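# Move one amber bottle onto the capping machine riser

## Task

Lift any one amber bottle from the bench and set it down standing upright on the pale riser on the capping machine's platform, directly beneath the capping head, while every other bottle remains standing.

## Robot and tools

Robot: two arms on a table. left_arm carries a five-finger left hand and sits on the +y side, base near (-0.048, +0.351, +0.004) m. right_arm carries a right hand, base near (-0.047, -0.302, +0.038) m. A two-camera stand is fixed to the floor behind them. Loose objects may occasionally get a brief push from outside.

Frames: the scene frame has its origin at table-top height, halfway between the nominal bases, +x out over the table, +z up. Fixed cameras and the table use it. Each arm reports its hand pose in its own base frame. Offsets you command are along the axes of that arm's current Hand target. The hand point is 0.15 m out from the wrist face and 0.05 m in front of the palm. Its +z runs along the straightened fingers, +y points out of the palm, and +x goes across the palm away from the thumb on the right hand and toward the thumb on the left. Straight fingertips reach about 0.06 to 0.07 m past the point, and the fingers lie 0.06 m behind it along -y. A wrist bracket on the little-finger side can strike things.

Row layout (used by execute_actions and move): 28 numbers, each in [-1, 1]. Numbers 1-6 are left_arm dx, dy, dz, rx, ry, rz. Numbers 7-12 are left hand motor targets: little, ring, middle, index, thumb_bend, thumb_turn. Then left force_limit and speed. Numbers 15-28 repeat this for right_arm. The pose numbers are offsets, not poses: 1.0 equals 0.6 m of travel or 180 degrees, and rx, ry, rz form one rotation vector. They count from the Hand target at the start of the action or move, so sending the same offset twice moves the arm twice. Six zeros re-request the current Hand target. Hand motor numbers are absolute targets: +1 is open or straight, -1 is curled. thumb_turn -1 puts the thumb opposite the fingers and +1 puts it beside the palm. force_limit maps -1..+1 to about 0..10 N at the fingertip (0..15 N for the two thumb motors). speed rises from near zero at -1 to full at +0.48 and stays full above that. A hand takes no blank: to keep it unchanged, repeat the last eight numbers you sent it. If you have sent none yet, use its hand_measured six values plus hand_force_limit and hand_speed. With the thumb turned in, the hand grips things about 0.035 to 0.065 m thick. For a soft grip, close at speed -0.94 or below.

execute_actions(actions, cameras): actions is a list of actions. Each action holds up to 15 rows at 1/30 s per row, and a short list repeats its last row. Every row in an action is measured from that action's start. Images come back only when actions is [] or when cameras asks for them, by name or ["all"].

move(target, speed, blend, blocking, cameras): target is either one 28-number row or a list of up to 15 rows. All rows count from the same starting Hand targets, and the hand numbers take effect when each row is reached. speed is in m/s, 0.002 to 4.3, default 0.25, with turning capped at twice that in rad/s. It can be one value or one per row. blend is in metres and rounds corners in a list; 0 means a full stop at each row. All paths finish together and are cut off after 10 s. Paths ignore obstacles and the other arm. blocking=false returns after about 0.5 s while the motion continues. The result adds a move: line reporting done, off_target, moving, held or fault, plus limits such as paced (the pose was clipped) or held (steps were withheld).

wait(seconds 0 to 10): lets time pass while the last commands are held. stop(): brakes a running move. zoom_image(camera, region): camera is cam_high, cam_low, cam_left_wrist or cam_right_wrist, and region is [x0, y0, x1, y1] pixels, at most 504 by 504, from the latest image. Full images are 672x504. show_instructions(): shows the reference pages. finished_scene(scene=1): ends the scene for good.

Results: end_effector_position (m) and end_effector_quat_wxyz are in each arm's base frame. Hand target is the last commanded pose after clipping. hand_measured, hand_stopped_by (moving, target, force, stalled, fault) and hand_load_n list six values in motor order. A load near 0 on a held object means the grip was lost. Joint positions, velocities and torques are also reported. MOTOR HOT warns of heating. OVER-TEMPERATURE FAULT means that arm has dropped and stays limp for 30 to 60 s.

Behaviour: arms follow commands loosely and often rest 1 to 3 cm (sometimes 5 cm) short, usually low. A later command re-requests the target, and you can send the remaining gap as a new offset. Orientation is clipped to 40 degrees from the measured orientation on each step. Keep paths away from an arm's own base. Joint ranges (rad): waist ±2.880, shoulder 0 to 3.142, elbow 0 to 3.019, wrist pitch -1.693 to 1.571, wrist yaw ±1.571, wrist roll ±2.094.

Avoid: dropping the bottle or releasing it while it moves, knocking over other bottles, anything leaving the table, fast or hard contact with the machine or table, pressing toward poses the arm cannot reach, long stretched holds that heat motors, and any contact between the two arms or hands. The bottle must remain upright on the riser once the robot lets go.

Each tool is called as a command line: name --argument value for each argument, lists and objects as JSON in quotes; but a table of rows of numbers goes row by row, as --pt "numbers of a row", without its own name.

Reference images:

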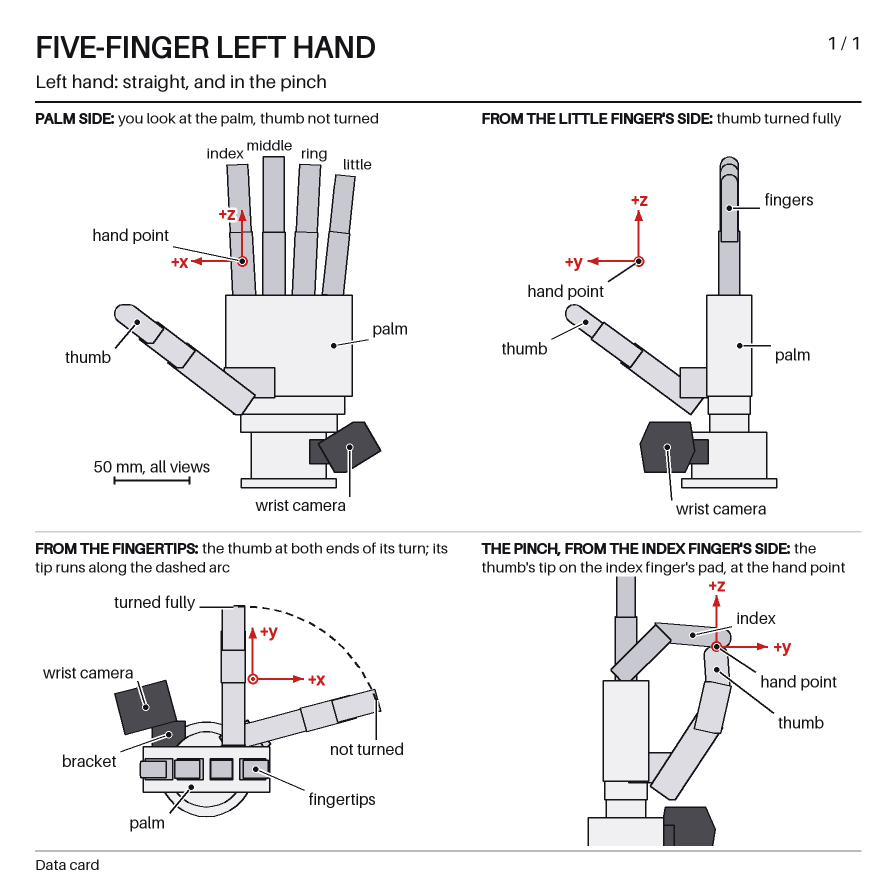

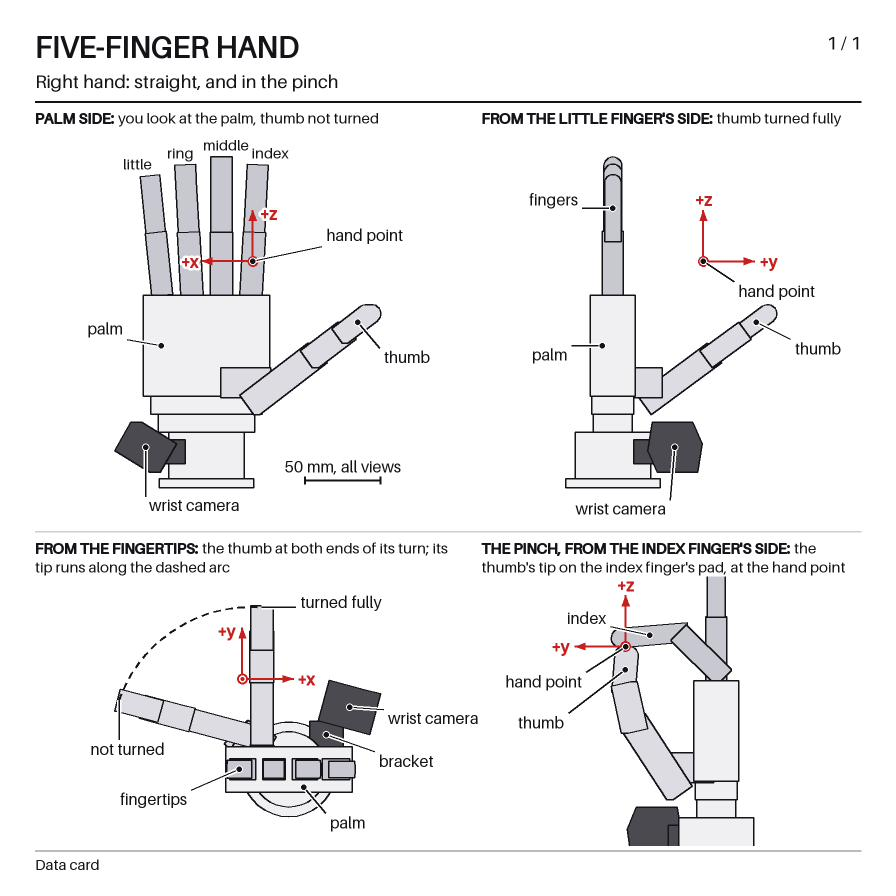

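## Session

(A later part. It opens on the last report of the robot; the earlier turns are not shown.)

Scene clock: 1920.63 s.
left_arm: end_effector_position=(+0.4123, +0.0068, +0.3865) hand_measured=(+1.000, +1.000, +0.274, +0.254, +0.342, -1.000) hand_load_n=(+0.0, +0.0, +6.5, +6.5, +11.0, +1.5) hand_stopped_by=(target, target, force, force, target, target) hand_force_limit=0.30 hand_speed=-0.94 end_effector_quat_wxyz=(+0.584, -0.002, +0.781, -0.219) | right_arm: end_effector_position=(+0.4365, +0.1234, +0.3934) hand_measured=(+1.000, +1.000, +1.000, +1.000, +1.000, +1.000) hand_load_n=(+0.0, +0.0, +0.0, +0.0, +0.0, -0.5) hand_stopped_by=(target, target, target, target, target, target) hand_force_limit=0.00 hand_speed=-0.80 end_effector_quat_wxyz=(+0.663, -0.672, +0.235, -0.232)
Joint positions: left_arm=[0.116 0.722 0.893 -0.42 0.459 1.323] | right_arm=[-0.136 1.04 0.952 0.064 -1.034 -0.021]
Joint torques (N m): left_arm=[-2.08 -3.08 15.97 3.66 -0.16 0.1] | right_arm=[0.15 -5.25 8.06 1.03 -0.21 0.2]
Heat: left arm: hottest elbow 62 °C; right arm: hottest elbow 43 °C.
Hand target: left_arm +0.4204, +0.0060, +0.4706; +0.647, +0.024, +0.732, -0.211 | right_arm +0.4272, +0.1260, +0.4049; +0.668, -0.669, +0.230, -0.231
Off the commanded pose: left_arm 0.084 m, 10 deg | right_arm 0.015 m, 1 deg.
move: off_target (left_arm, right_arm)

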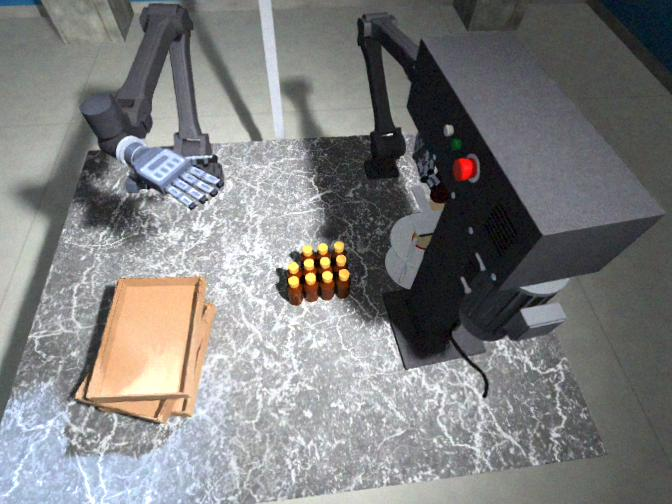

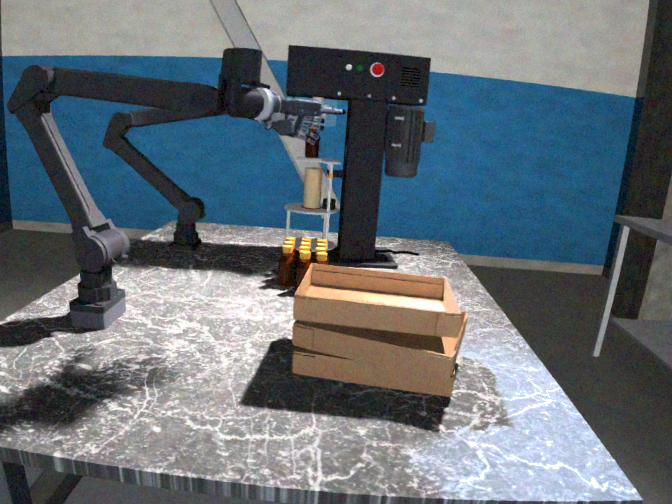

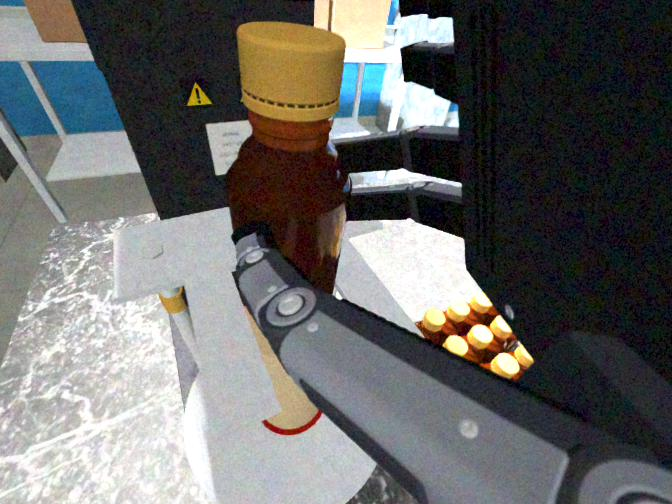

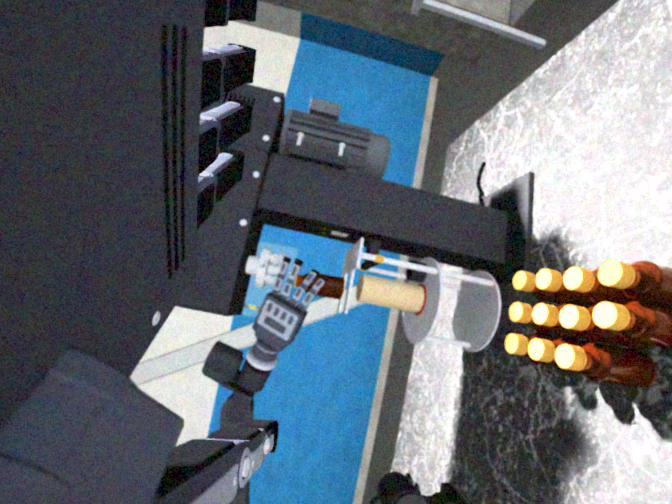

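move --target '[0.0098, -0.0022, 0.0166, 0, 0, 0, 1, 1, -0.2, -0.3, 0.34, -1, 0.3, -0.94, 0, 0, 0, 0, 0, 0, 1, 1, 1, 1, 1, 1, 0, -0.8]' --speed 0.04 --cameras '["all"]'

zoom_image --camera "cam_right_wrist" --region '[300, 250, 380, 330]'

zoom_image --camera "cam_high" --region '[412, 175, 452, 215]'

zoom_image --camera "cam_left_wrist" --region '[180, 200, 420, 380]'

zoom_image --camera "cam_low" --region '[280, 120, 350, 190]'

Scene clock: 1969.13 s.
left_arm: end_effector_position=(+0.4204, +0.0044, +0.3849) hand_measured=(+1.000, +1.000, +0.274, +0.254, +0.342, -1.000) hand_load_n=(+0.0, +0.0, +6.5, +6.5, +11.0, +1.5) hand_stopped_by=(target, target, force, force, target, target) hand_force_limit=0.30 hand_speed=-0.94 end_effector_quat_wxyz=(+0.588, -0.003, +0.780, -0.214) | right_arm: end_effector_position=(+0.4365, +0.1234, +0.3934) hand_measured=(+1.000, +1.000, +1.000, +1.000, +1.000, +1.000) hand_load_n=(+0.0, +0.0, +0.0, +0.0, +0.0, +0.0) hand_stopped_by=(target, target, target, target, target, target) hand_force_limit=0.00 hand_speed=-0.80 end_effector_quat_wxyz=(+0.663, -0.672, +0.235, -0.232)
Joint positions: left_arm=[0.095 0.741 0.891 -0.393 0.43 1.32] | right_arm=[-0.136 1.04 0.952 0.064 -1.034 -0.021]
Joint torques (N m): left_arm=[-2.2 -3.37 15.31 3.71 -0.18 0.1] | right_arm=[0.21 -5.07 8.09 1.03 -0.24 0.23]
Heat: left arm: hottest elbow 66 °C; right arm: hottest elbow 43 °C.
Hand target: left_arm +0.4284, +0.0000, +0.4646; +0.647, +0.024, +0.732, -0.211 | right_arm +0.4272, +0.1260, +0.4049; +0.668, -0.669, +0.230, -0.231
Off the commanded pose: left_arm 0.080 m, 9 deg | right_arm 0.015 m, 1 deg.
move: off_target (left_arm, right_arm)

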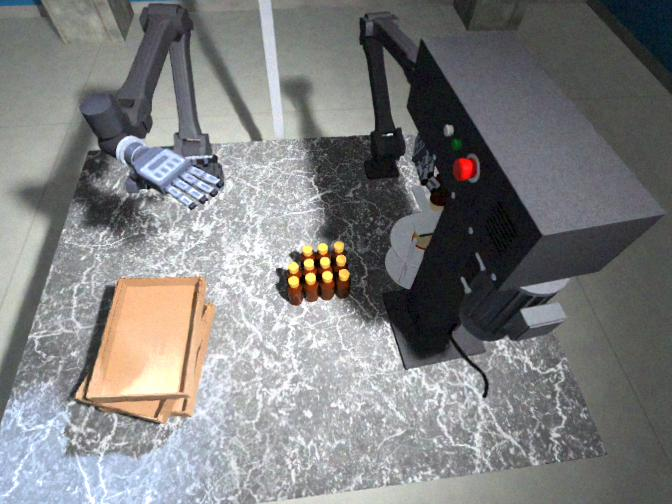

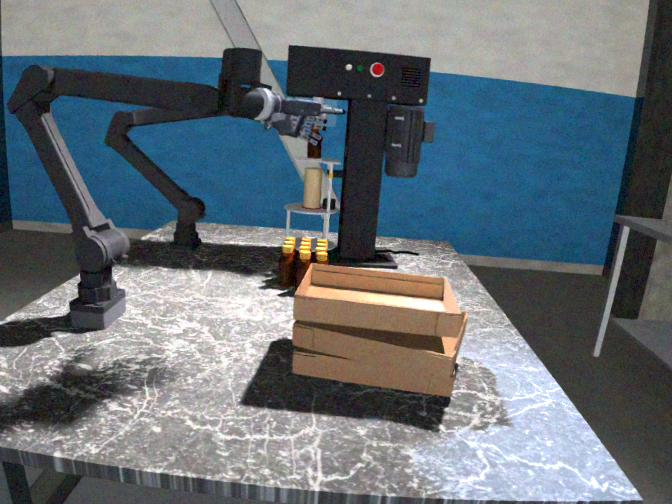

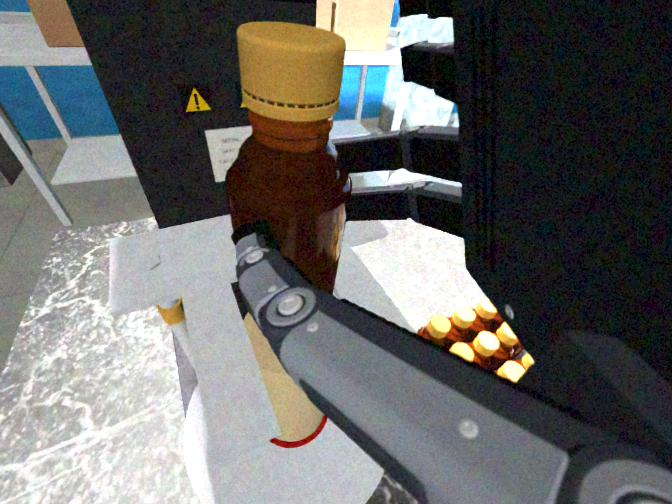

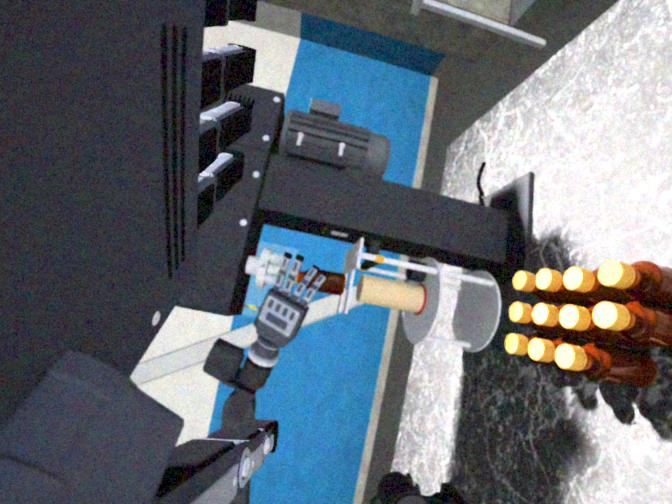

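Scaled by 6.300.

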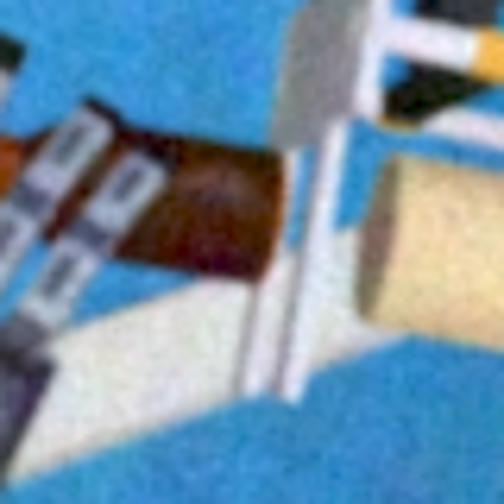

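Scaled by 12.600.

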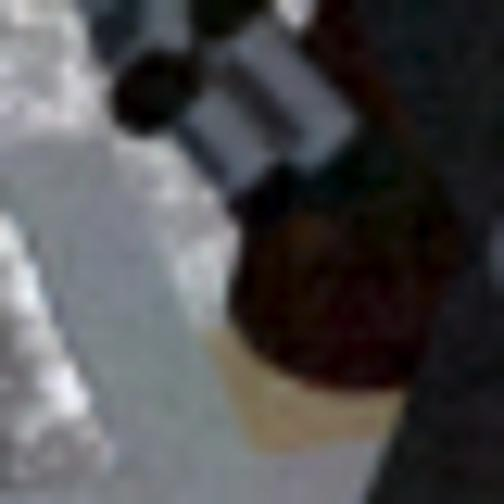

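Scaled by 2.100.

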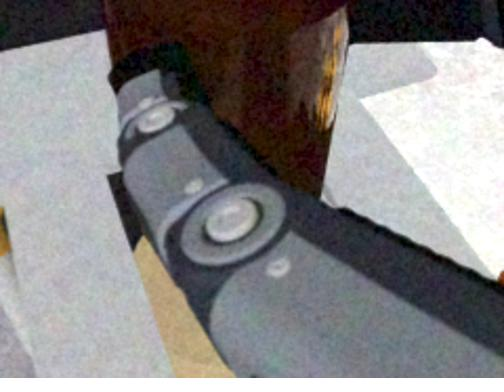

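Scaled by 7.200.

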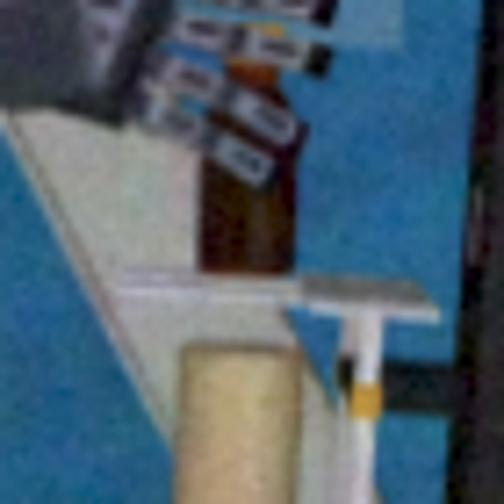

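move --target '[0.0118, -0.0053, 0.002, 0, 0, 0, 1, 1, -0.2, -0.3, 0.34, -1, 0.3, -0.94, 0, 0, 0, 0, 0, 0, 1, 1, 1, 1, 1, 1, 0, -0.8]' --speed 0.04 --cameras '["all"]'

zoom_image --camera "cam_right_wrist" --region '[300, 250, 380, 330]'

zoom_image --camera "cam_high" --region '[412, 175, 452, 215]'

zoom_image --camera "cam_left_wrist" --region '[180, 200, 420, 380]'

zoom_image --camera "cam_low" --region '[280, 120, 350, 190]'

Scene clock: 1986.20 s.
left_arm: end_effector_position=(+0.4222, -0.0009, +0.3882) hand_measured=(+1.000, +1.000, +0.274, +0.254, +0.342, -1.000) hand_load_n=(+0.0, +0.0, +6.5, +6.0, +11.0, +1.5) hand_stopped_by=(target, target, force, force, target, target) hand_force_limit=0.30 hand_speed=-0.94 end_effector_quat_wxyz=(+0.592, +0.001, +0.777, -0.213) | right_arm: end_effector_position=(+0.4365, +0.1234, +0.3934) hand_measured=(+1.000, +1.000, +1.000, +1.000, +1.000, +1.000) hand_load_n=(+0.0, -0.5, +0.0, +0.0, +0.0, -0.5) hand_stopped_by=(target, target, target, target, target, target) hand_force_limit=0.00 hand_speed=-0.80 end_effector_quat_wxyz=(+0.663, -0.672, +0.235, -0.232)
Joint positions: left_arm=[0.072 0.741 0.891 -0.379 0.408 1.318] | right_arm=[-0.136 1.04 0.952 0.064 -1.034 -0.021]
Joint torques (N m): left_arm=[-2.2 -3.55 14.08 3.73 -0.19 0.1] | right_arm=[0.09 -5.07 8.06 0.92 -0.24 0.18]
Heat: left arm: hottest elbow 66 °C; right arm: hottest elbow 43 °C.
Hand target: left_arm +0.4274, -0.0050, +0.4586; +0.647, +0.024, +0.732, -0.211 | right_arm +0.4272, +0.1260, +0.4049; +0.668, -0.669, +0.230, -0.231
Off the commanded pose: left_arm 0.071 m, 8 deg | right_arm 0.015 m, 1 deg.
move: off_target (left_arm, right_arm)

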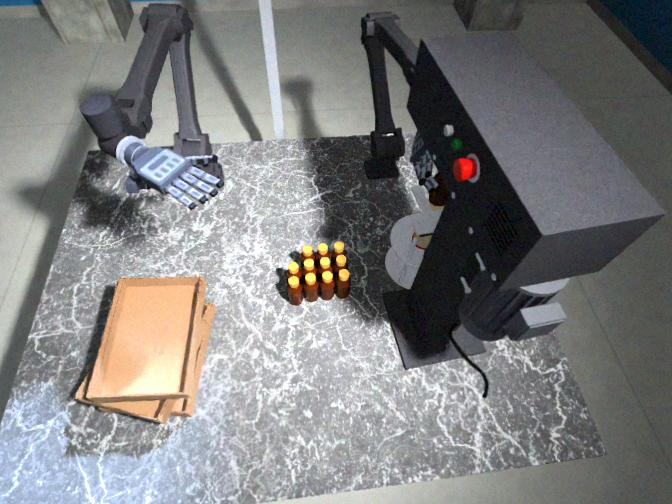

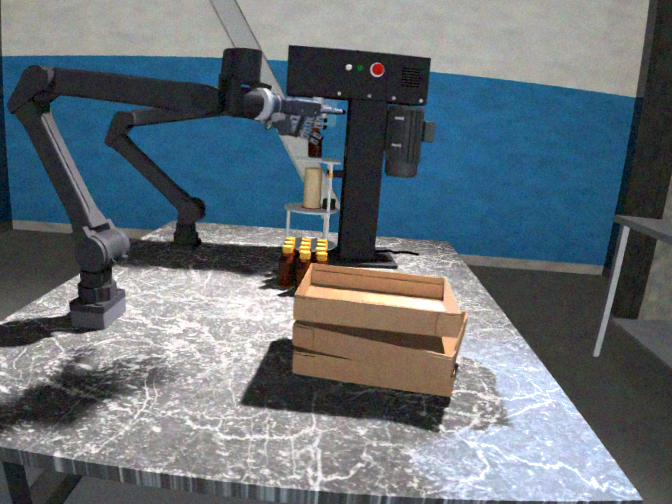

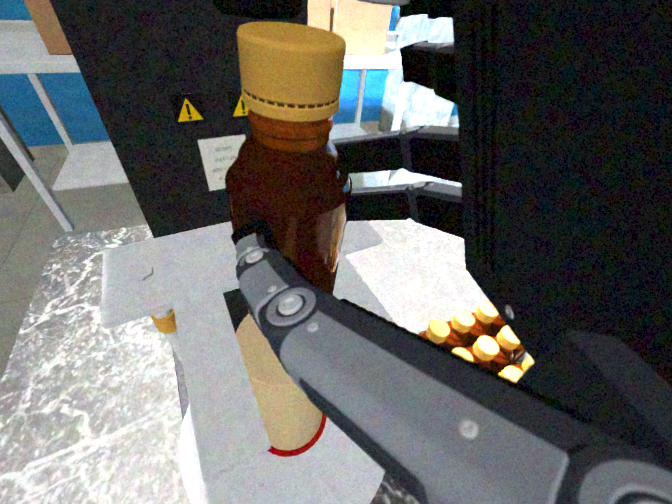

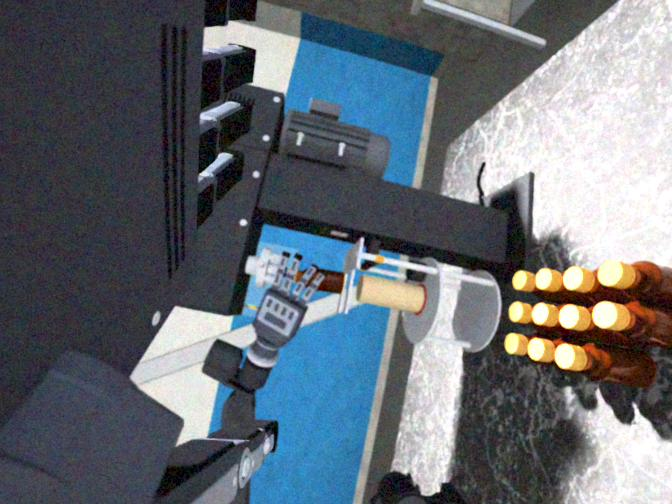

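Scaled by 6.300.

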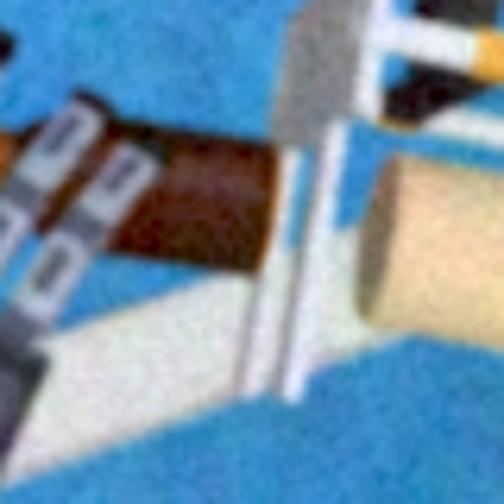

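Scaled by 12.600.

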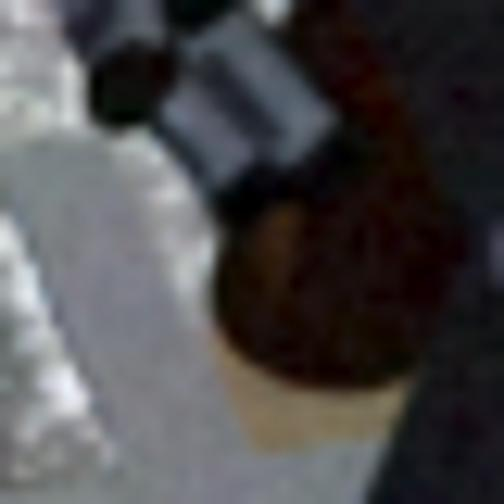

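Scaled by 2.100.

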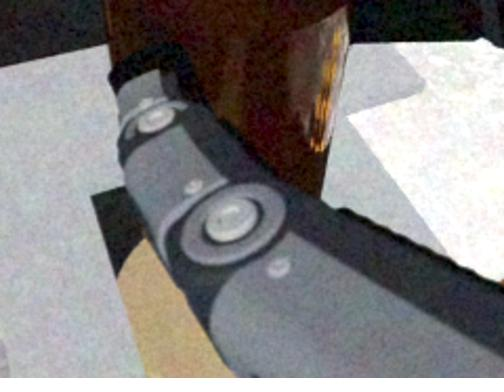

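Scaled by 7.200.

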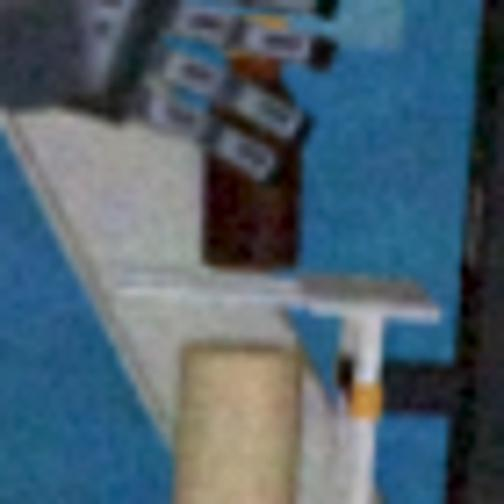

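move --target '[0.0195, 0.006, -0.0049, -0.0005, 0.0027, -0.0037, 1, 1, -0.2, -0.3, 0.34, -1, 0.3, -0.94, 0, 0, 0, 0, 0, 0, 1, 1, 1, 1, 1, 1, 0, -0.8]' --speed 0.04 --cameras '["all"]'

zoom_image --camera "cam_right_wrist" --region '[300, 250, 380, 330]'

zoom_image --camera "cam_left_wrist" --region '[180, 200, 420, 380]'

zoom_image --camera "cam_low" --region '[280, 120, 350, 190]'

Scene clock: 2008.60 s.
left_arm: end_effector_position=(+0.4228, -0.0018, +0.3899) hand_measured=(+1.000, +1.000, +0.274, +0.254, +0.342, -1.000) hand_load_n=(+0.0, -0.5, +6.5, +6.0, +11.0, +1.5) hand_stopped_by=(target, target, force, force, target, target) hand_force_limit=0.30 hand_speed=-0.94 end_effector_quat_wxyz=(+0.594, +0.000, +0.775, -0.216) | right_arm: end_effector_position=(+0.4365, +0.1234, +0.3934) hand_measured=(+1.000, +1.000, +1.000, +1.000, +1.000, +1.000) hand_load_n=(+0.0, +0.0, +0.0, +0.0, +0.0, -0.5) hand_stopped_by=(target, target, target, target, target, target) hand_force_limit=0.00 hand_speed=-0.80 end_effector_quat_wxyz=(+0.663, -0.672, +0.235, -0.232)
Joint positions: left_arm=[0.072 0.741 0.891 -0.371 0.412 1.312] | right_arm=[-0.136 1.04 0.952 0.064 -1.034 -0.021]
Joint torques (N m): left_arm=[-1.61 -4.07 12.14 3.74 0.01 0.11] | right_arm=[0.21 -5.07 8.05 1.02 -0.23 0.18]
Heat: left arm: hottest elbow 64 °C; right arm: hottest elbow 43 °C.
Hand target: left_arm +0.4239, -0.0035, +0.4466; +0.642, +0.020, +0.736, -0.214 | right_arm +0.4272, +0.1260, +0.4049; +0.668, -0.669, +0.230, -0.231
Off the commanded pose: left_arm 0.057 m, 7 deg | right_arm 0.015 m, 1 deg.
move: off_target (left_arm, right_arm)

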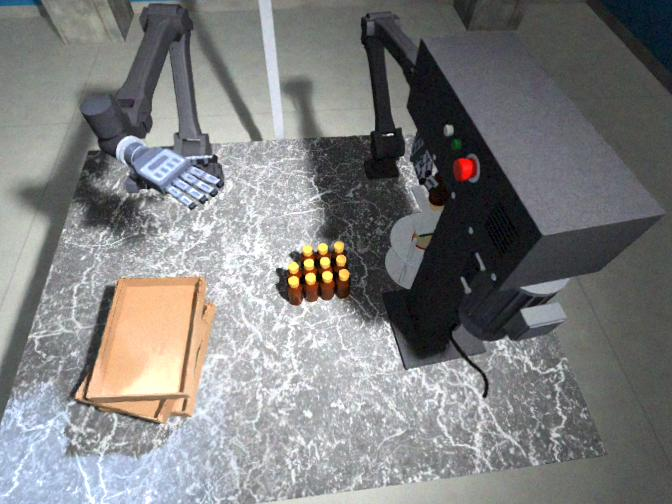

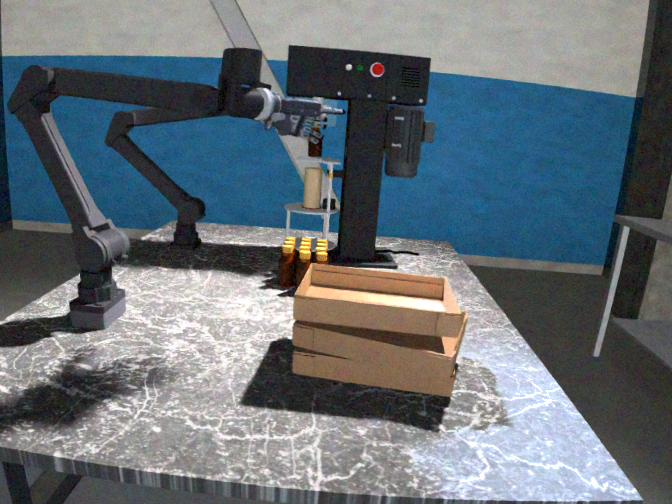

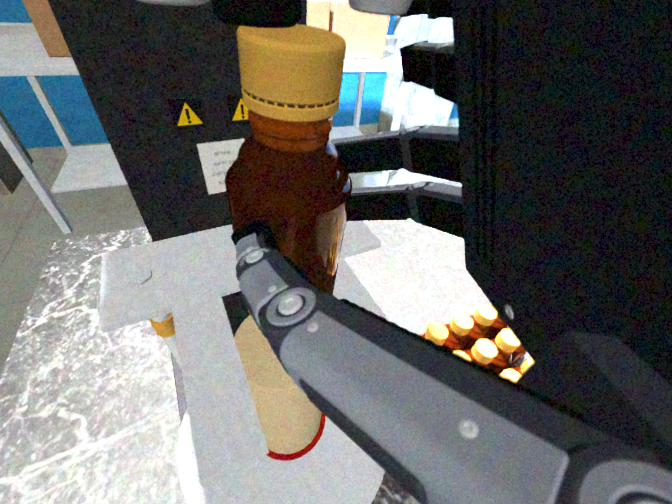

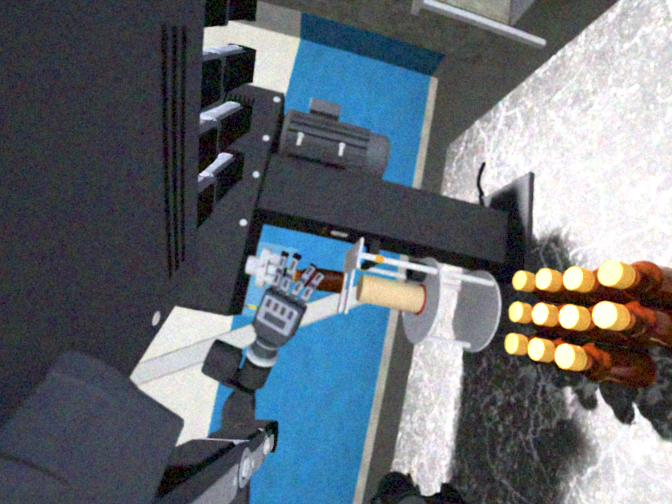

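Scaled by 6.300.

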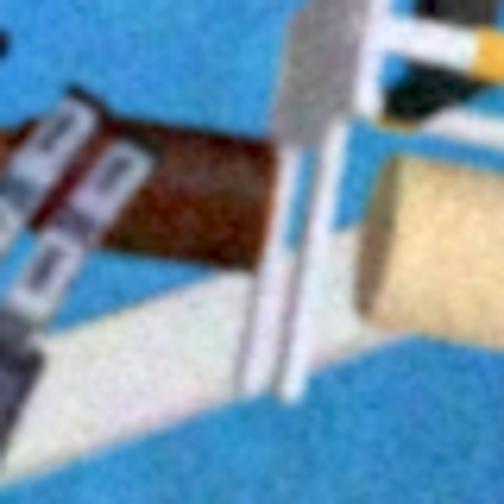

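Scaled by 2.100.

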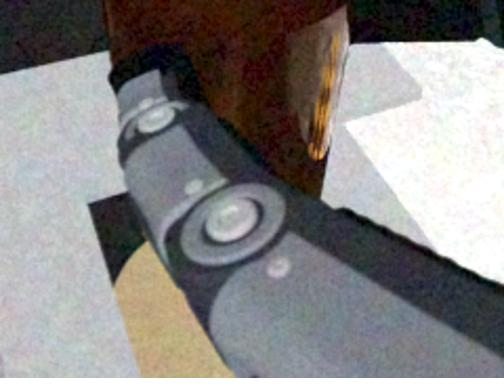

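Scaled by 7.200.

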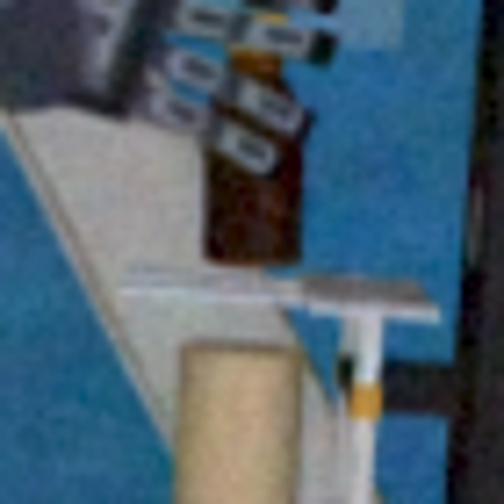

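zoom_image --camera "cam_right_wrist" --region '[235, 230, 355, 330]'

zoom_image --camera "cam_low" --region '[250, 80, 350, 180]'

zoom_image --camera "cam_left_wrist" --region '[120, 0, 520, 250]'

Scaled by 4.200.

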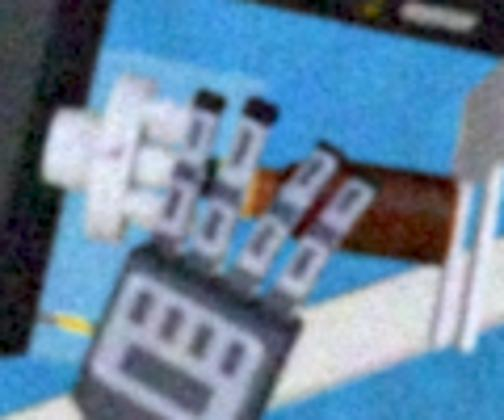

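Scaled by 5.040.

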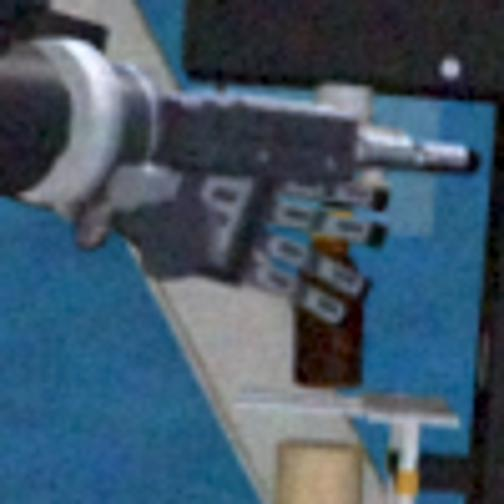

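Scaled by 1.260.

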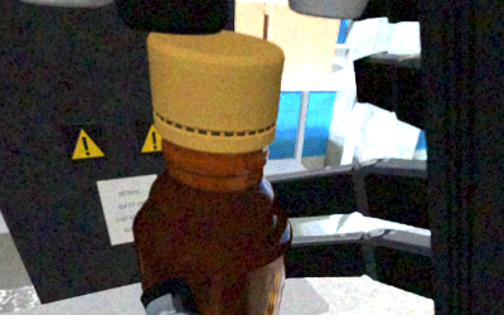

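move --target '[0.0252, 0.005, -0.0049, -0.0014, 0.0055, -0.0031, 1, 1, -0.2, -0.3, 0.34, -1, 0.3, -0.94, 0, 0, 0, 0, 0, 0, 1, 1, 1, 1, 1, 1, 0, -0.8]' --speed 0.04

Scene clock: 2025.00 s.
left_arm: end_effector_position=(+0.4224, -0.0022, +0.3904) hand_measured=(+1.000, +1.000, +0.274, +0.254, +0.342, -1.000) hand_load_n=(+0.0, +0.0, +6.5, +6.5, +11.0, +1.0) hand_stopped_by=(target, target, force, force, target, target) hand_force_limit=0.30 hand_speed=-0.94 end_effector_quat_wxyz=(+0.595, +0.000, +0.774, -0.217) | right_arm: end_effector_position=(+0.4365, +0.1234, +0.3934) hand_measured=(+1.000, +1.000, +1.000, +1.000, +1.000, +1.000) hand_load_n=(+0.0, -0.5, +0.0, -0.5, +0.0, +0.0) hand_stopped_by=(target, target, target, target, target, target) hand_force_limit=0.00 hand_speed=-0.80 end_effector_quat_wxyz=(+0.663, -0.672, +0.235, -0.232)
Joint positions: left_arm=[0.072 0.739 0.891 -0.371 0.413 1.311] | right_arm=[-0.136 1.04 0.952 0.064 -1.034 -0.021]
Joint torques (N m): left_arm=[-1.49 -4.6 10 3.67 0.02 0.1] | right_arm=[0.26 -5.36 8.06 1.03 -0.22 0.21]
Heat: left arm: hottest elbow 61 °C; right arm: hottest elbow 43 °C.
Hand target: left_arm +0.4194, -0.0035, +0.4315; +0.635, +0.017, +0.742, -0.216 | right_arm +0.4272, +0.1260, +0.4049; +0.668, -0.669, +0.230, -0.231
Off the commanded pose: left_arm 0.041 m, 6 deg | right_arm 0.015 m, 1 deg.
move: off_target (left_arm, right_arm)

move --target '[0.0158, 0.005, 0.0017, -0.001, 0.0035, -0.0013, 1, 1, -0.2, -0.3, 0.34, -1, 0.3, -0.94, 0, 0, 0, 0, 0, 0, 1, 1, 1, 1, 1, 1, 0, -0.8]' --speed 0.03

Scene clock: 2030.47 s.
left_arm: end_effector_position=(+0.4211, -0.0023, +0.3817) hand_measured=(+1.000, +1.000, +0.274, +0.254, +0.342, -1.000) hand_load_n=(+0.0, +0.0, +6.5, +6.5, +11.0, +1.5) hand_stopped_by=(target, target, force, force, target, target) hand_force_limit=0.30 hand_speed=-0.94 end_effector_quat_wxyz=(+0.590, -0.001, +0.777, -0.217) | right_arm: end_effector_position=(+0.4365, +0.1234, +0.3934) hand_measured=(+1.000, +1.000, +1.000, +1.000, +1.000, +1.000) hand_load_n=(+0.0, +0.0, +0.0, +0.0, +0.0, -0.5) hand_stopped_by=(target, target, target, target, target, target) hand_force_limit=0.00 hand_speed=-0.80 end_effector_quat_wxyz=(+0.663, -0.672, +0.235, -0.232)
Joint positions: left_arm=[0.072 0.736 0.875 -0.368 0.413 1.311] | right_arm=[-0.136 1.04 0.952 0.064 -1.034 -0.021]
Joint torques (N m): left_arm=[-1.49 -4.48 9.98 3.71 -0.01 0.11] | right_arm=[-0.32 -5.3 8.05 0.95 -0.22 0.21]
Heat: left arm: hottest elbow 60 °C; right arm: hottest elbow 43 °C.
Hand target: left_arm +0.4194, -0.0035, +0.4216; +0.630, +0.016, +0.745, -0.216 | right_arm +0.4272, +0.1260, +0.4049; +0.668, -0.669, +0.230, -0.231
Off the commanded pose: left_arm 0.040 m, 6 deg | right_arm 0.015 m, 1 deg.
move: off_target (left_arm, right_arm)

move --target '[0.0033, -0.002, -0.0076, -0.0011, 0.004, -0.0015, 1, 1, -0.2, -0.3, 0.34, -1, 0.3, -0.94, 0, 0, 0, 0, 0, 0, 1, 1, 1, 1, 1, 1, 0, -0.8]' --speed 0.03 --cameras '["all"]'

zoom_image --camera "cam_right_wrist" --region '[300, 250, 380, 330]'

zoom_image --camera "cam_left_wrist" --region '[180, 200, 420, 380]'

zoom_image --camera "cam_low" --region '[280, 120, 350, 190]'

zoom_image --camera "cam_high" --region '[412, 175, 452, 215]'

Scene clock: 2039.27 s.
left_arm: end_effector_position=(+0.4191, -0.0024, +0.3848) hand_measured=(+1.000, +1.000, +0.274, +0.254, +0.342, -1.000) hand_load_n=(+0.0, +0.0, +6.5, +6.5, +11.0, +1.5) hand_stopped_by=(target, target, force, force, target, target) hand_force_limit=0.30 hand_speed=-0.94 end_effector_quat_wxyz=(+0.593, +0.000, +0.775, -0.217) | right_arm: end_effector_position=(+0.4365, +0.1234, +0.3934) hand_measured=(+1.000, +1.000, +1.000, +1.000, +1.000, +1.000) hand_load_n=(+0.0, -0.5, +0.0, +0.0, +0.0, -0.5) hand_stopped_by=(target, target, target, target, target, target) hand_force_limit=0.00 hand_speed=-0.80 end_effector_quat_wxyz=(+0.663, -0.672, +0.235, -0.232)
Joint positions: left_arm=[0.072 0.728 0.875 -0.368 0.413 1.311] | right_arm=[-0.136 1.04 0.952 0.064 -1.034 -0.021]
Joint torques (N m): left_arm=[-1.49 -4.48 10.25 2.7 0.02 0.12] | right_arm=[0.26 -5.42 7.97 1.01 -0.23 0.22]
Heat: left arm: hottest elbow 58 °C; right arm: hottest elbow 43 °C.
Hand target: left_arm +0.4144, -0.0035, +0.4206; +0.625, +0.014, +0.750, -0.216 | right_arm +0.4272, +0.1260, +0.4049; +0.668, -0.669, +0.230, -0.231
Off the commanded pose: left_arm 0.036 m, 5 deg | right_arm 0.015 m, 1 deg.
move: off_target (left_arm, right_arm)

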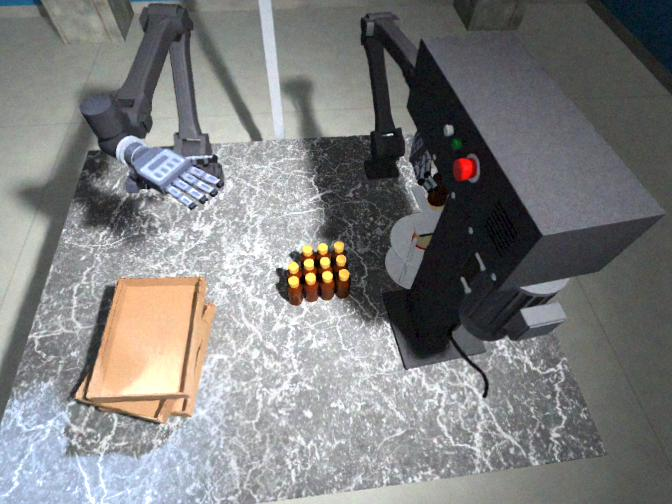

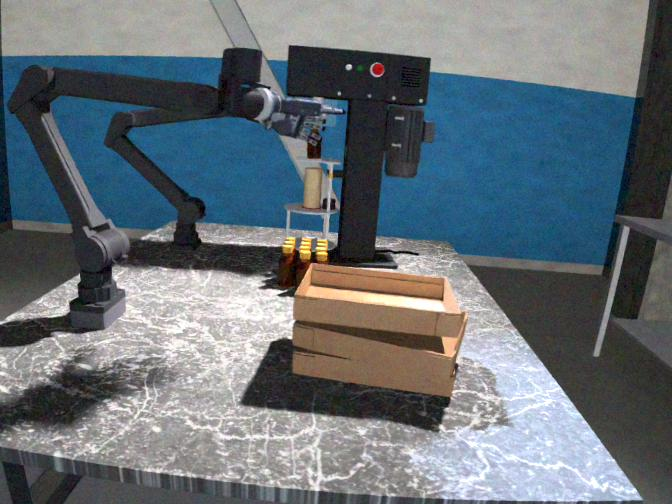

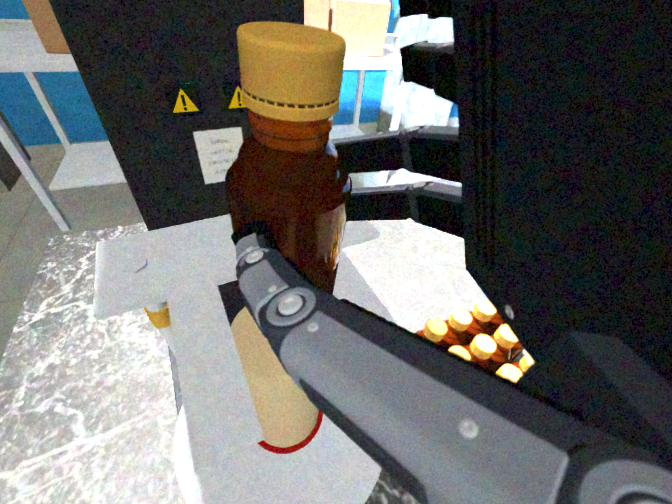

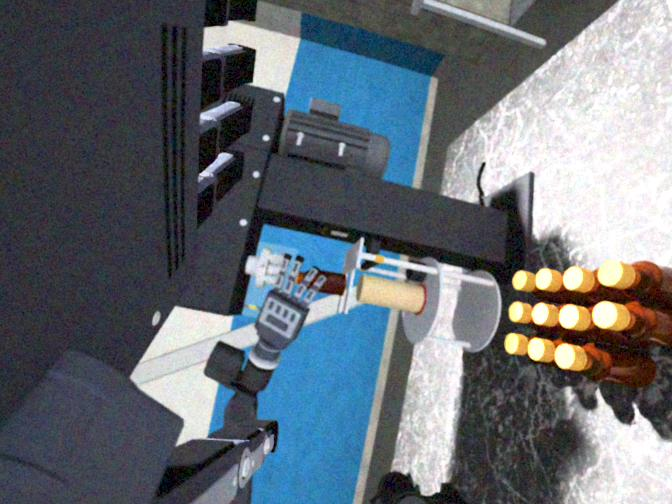

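Scaled by 6.300.

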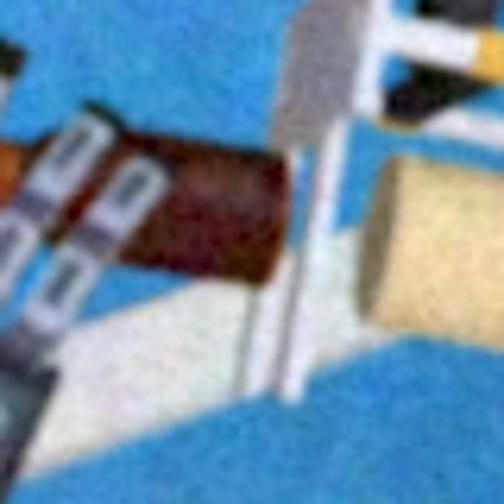

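Scaled by 2.100.

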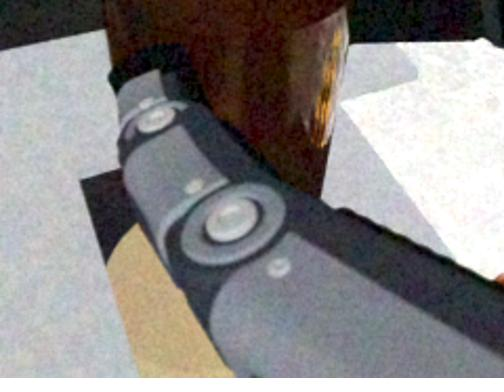

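Scaled by 7.200.

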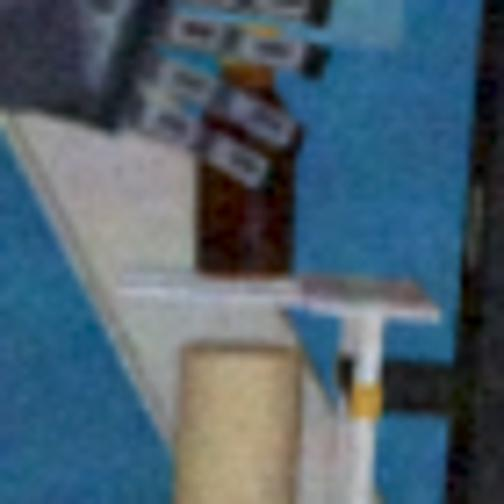

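Scaled by 12.600.

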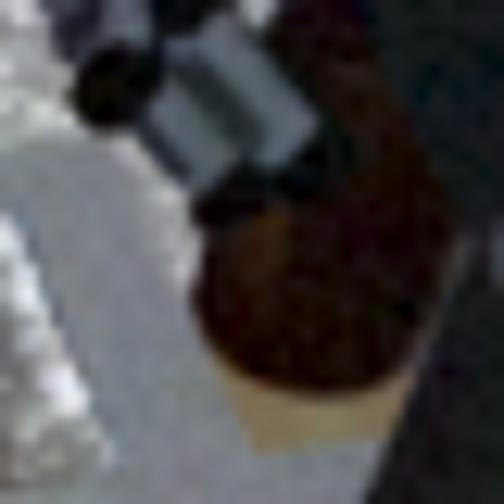

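move --target '[0.0183, 0.0084, 0.0017, -0.0016, 0.0058, -0.0022, 1, 1, -0.2, -0.3, 0.34, -1, 0.3, -0.94, 0, 0, 0, 0, 0, 0, 1, 1, 1, 1, 1, 1, 0, -0.8]' --speed 0.03 --cameras '["cam_left_wrist", "cam_right_wrist", "cam_low"]'

zoom_image --camera "cam_right_wrist" --region '[300, 250, 380, 330]'

Scene clock: 2052.07 s.
left_arm: end_effector_position=(+0.4187, -0.0027, +0.3809) hand_measured=(+1.000, +1.000, +0.274, +0.254, +0.342, -1.000) hand_load_n=(+0.0, +0.0, +6.5, +6.5, +11.0, +1.0) hand_stopped_by=(target, target, force, force, target, target) hand_force_limit=0.30 hand_speed=-0.94 end_effector_quat_wxyz=(+0.591, +0.000, +0.777, -0.218) | right_arm: end_effector_position=(+0.4365, +0.1234, +0.3934) hand_measured=(+1.000, +1.000, +1.000, +1.000, +1.000, +1.000) hand_load_n=(+0.0, +0.0, +0.0, +0.0, +0.0, -0.5) hand_stopped_by=(target, target, target, target, target, target) hand_force_limit=0.00 hand_speed=-0.80 end_effector_quat_wxyz=(+0.663, -0.672, +0.235, -0.232)
Joint positions: left_arm=[0.073 0.728 0.868 -0.368 0.418 1.311] | right_arm=[-0.136 1.04 0.952 0.064 -1.034 -0.021]
Joint torques (N m): left_arm=[-1.2 -4.25 9.46 2.59 0.02 0.14] | right_arm=[0.09 -5.54 8.08 0.99 -0.25 0.2]
Heat: left arm: hottest elbow 56 °C; right arm: hottest elbow 43 °C.
Hand target: left_arm +0.4144, -0.0020, +0.4085; +0.618, +0.012, +0.756, -0.216 | right_arm +0.4272, +0.1260, +0.4049; +0.668, -0.669, +0.230, -0.231
Off the commanded pose: left_arm 0.028 m, 4 deg | right_arm 0.015 m, 1 deg.
move: off_target (left_arm, right_arm)
Images, in order (width x height): cam_low 672x504, cam_left_wrist 672x504, cam_right_wrist 672x504.

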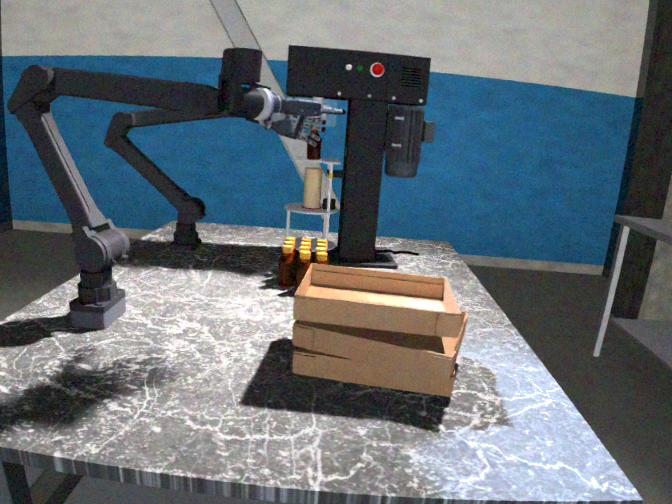

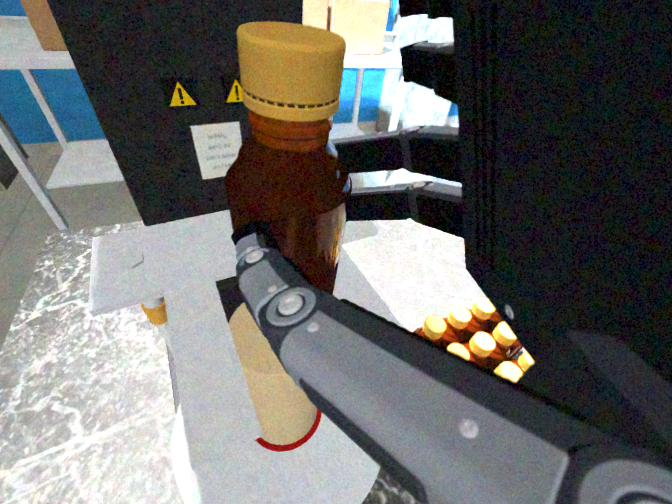

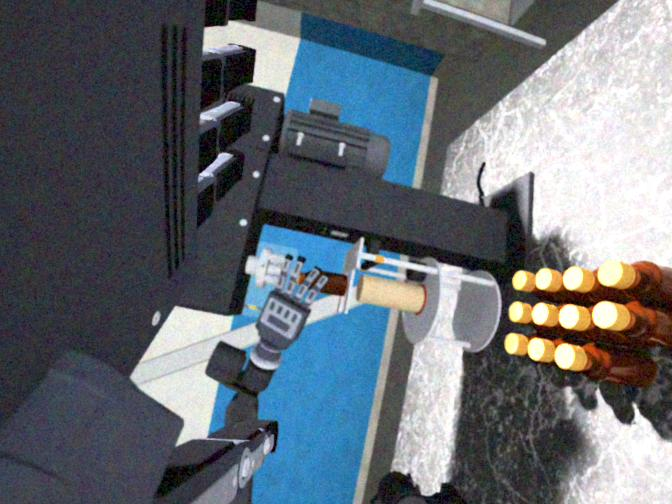

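Scaled by 6.300.

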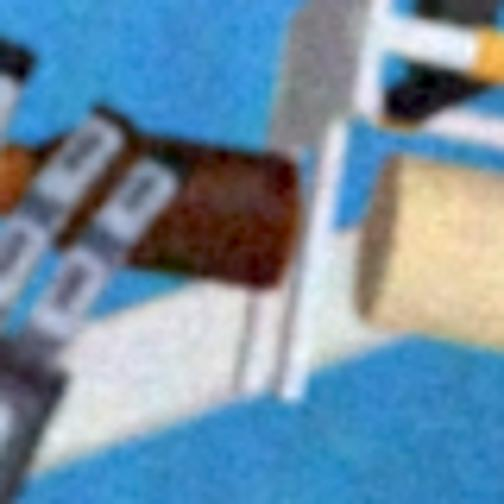

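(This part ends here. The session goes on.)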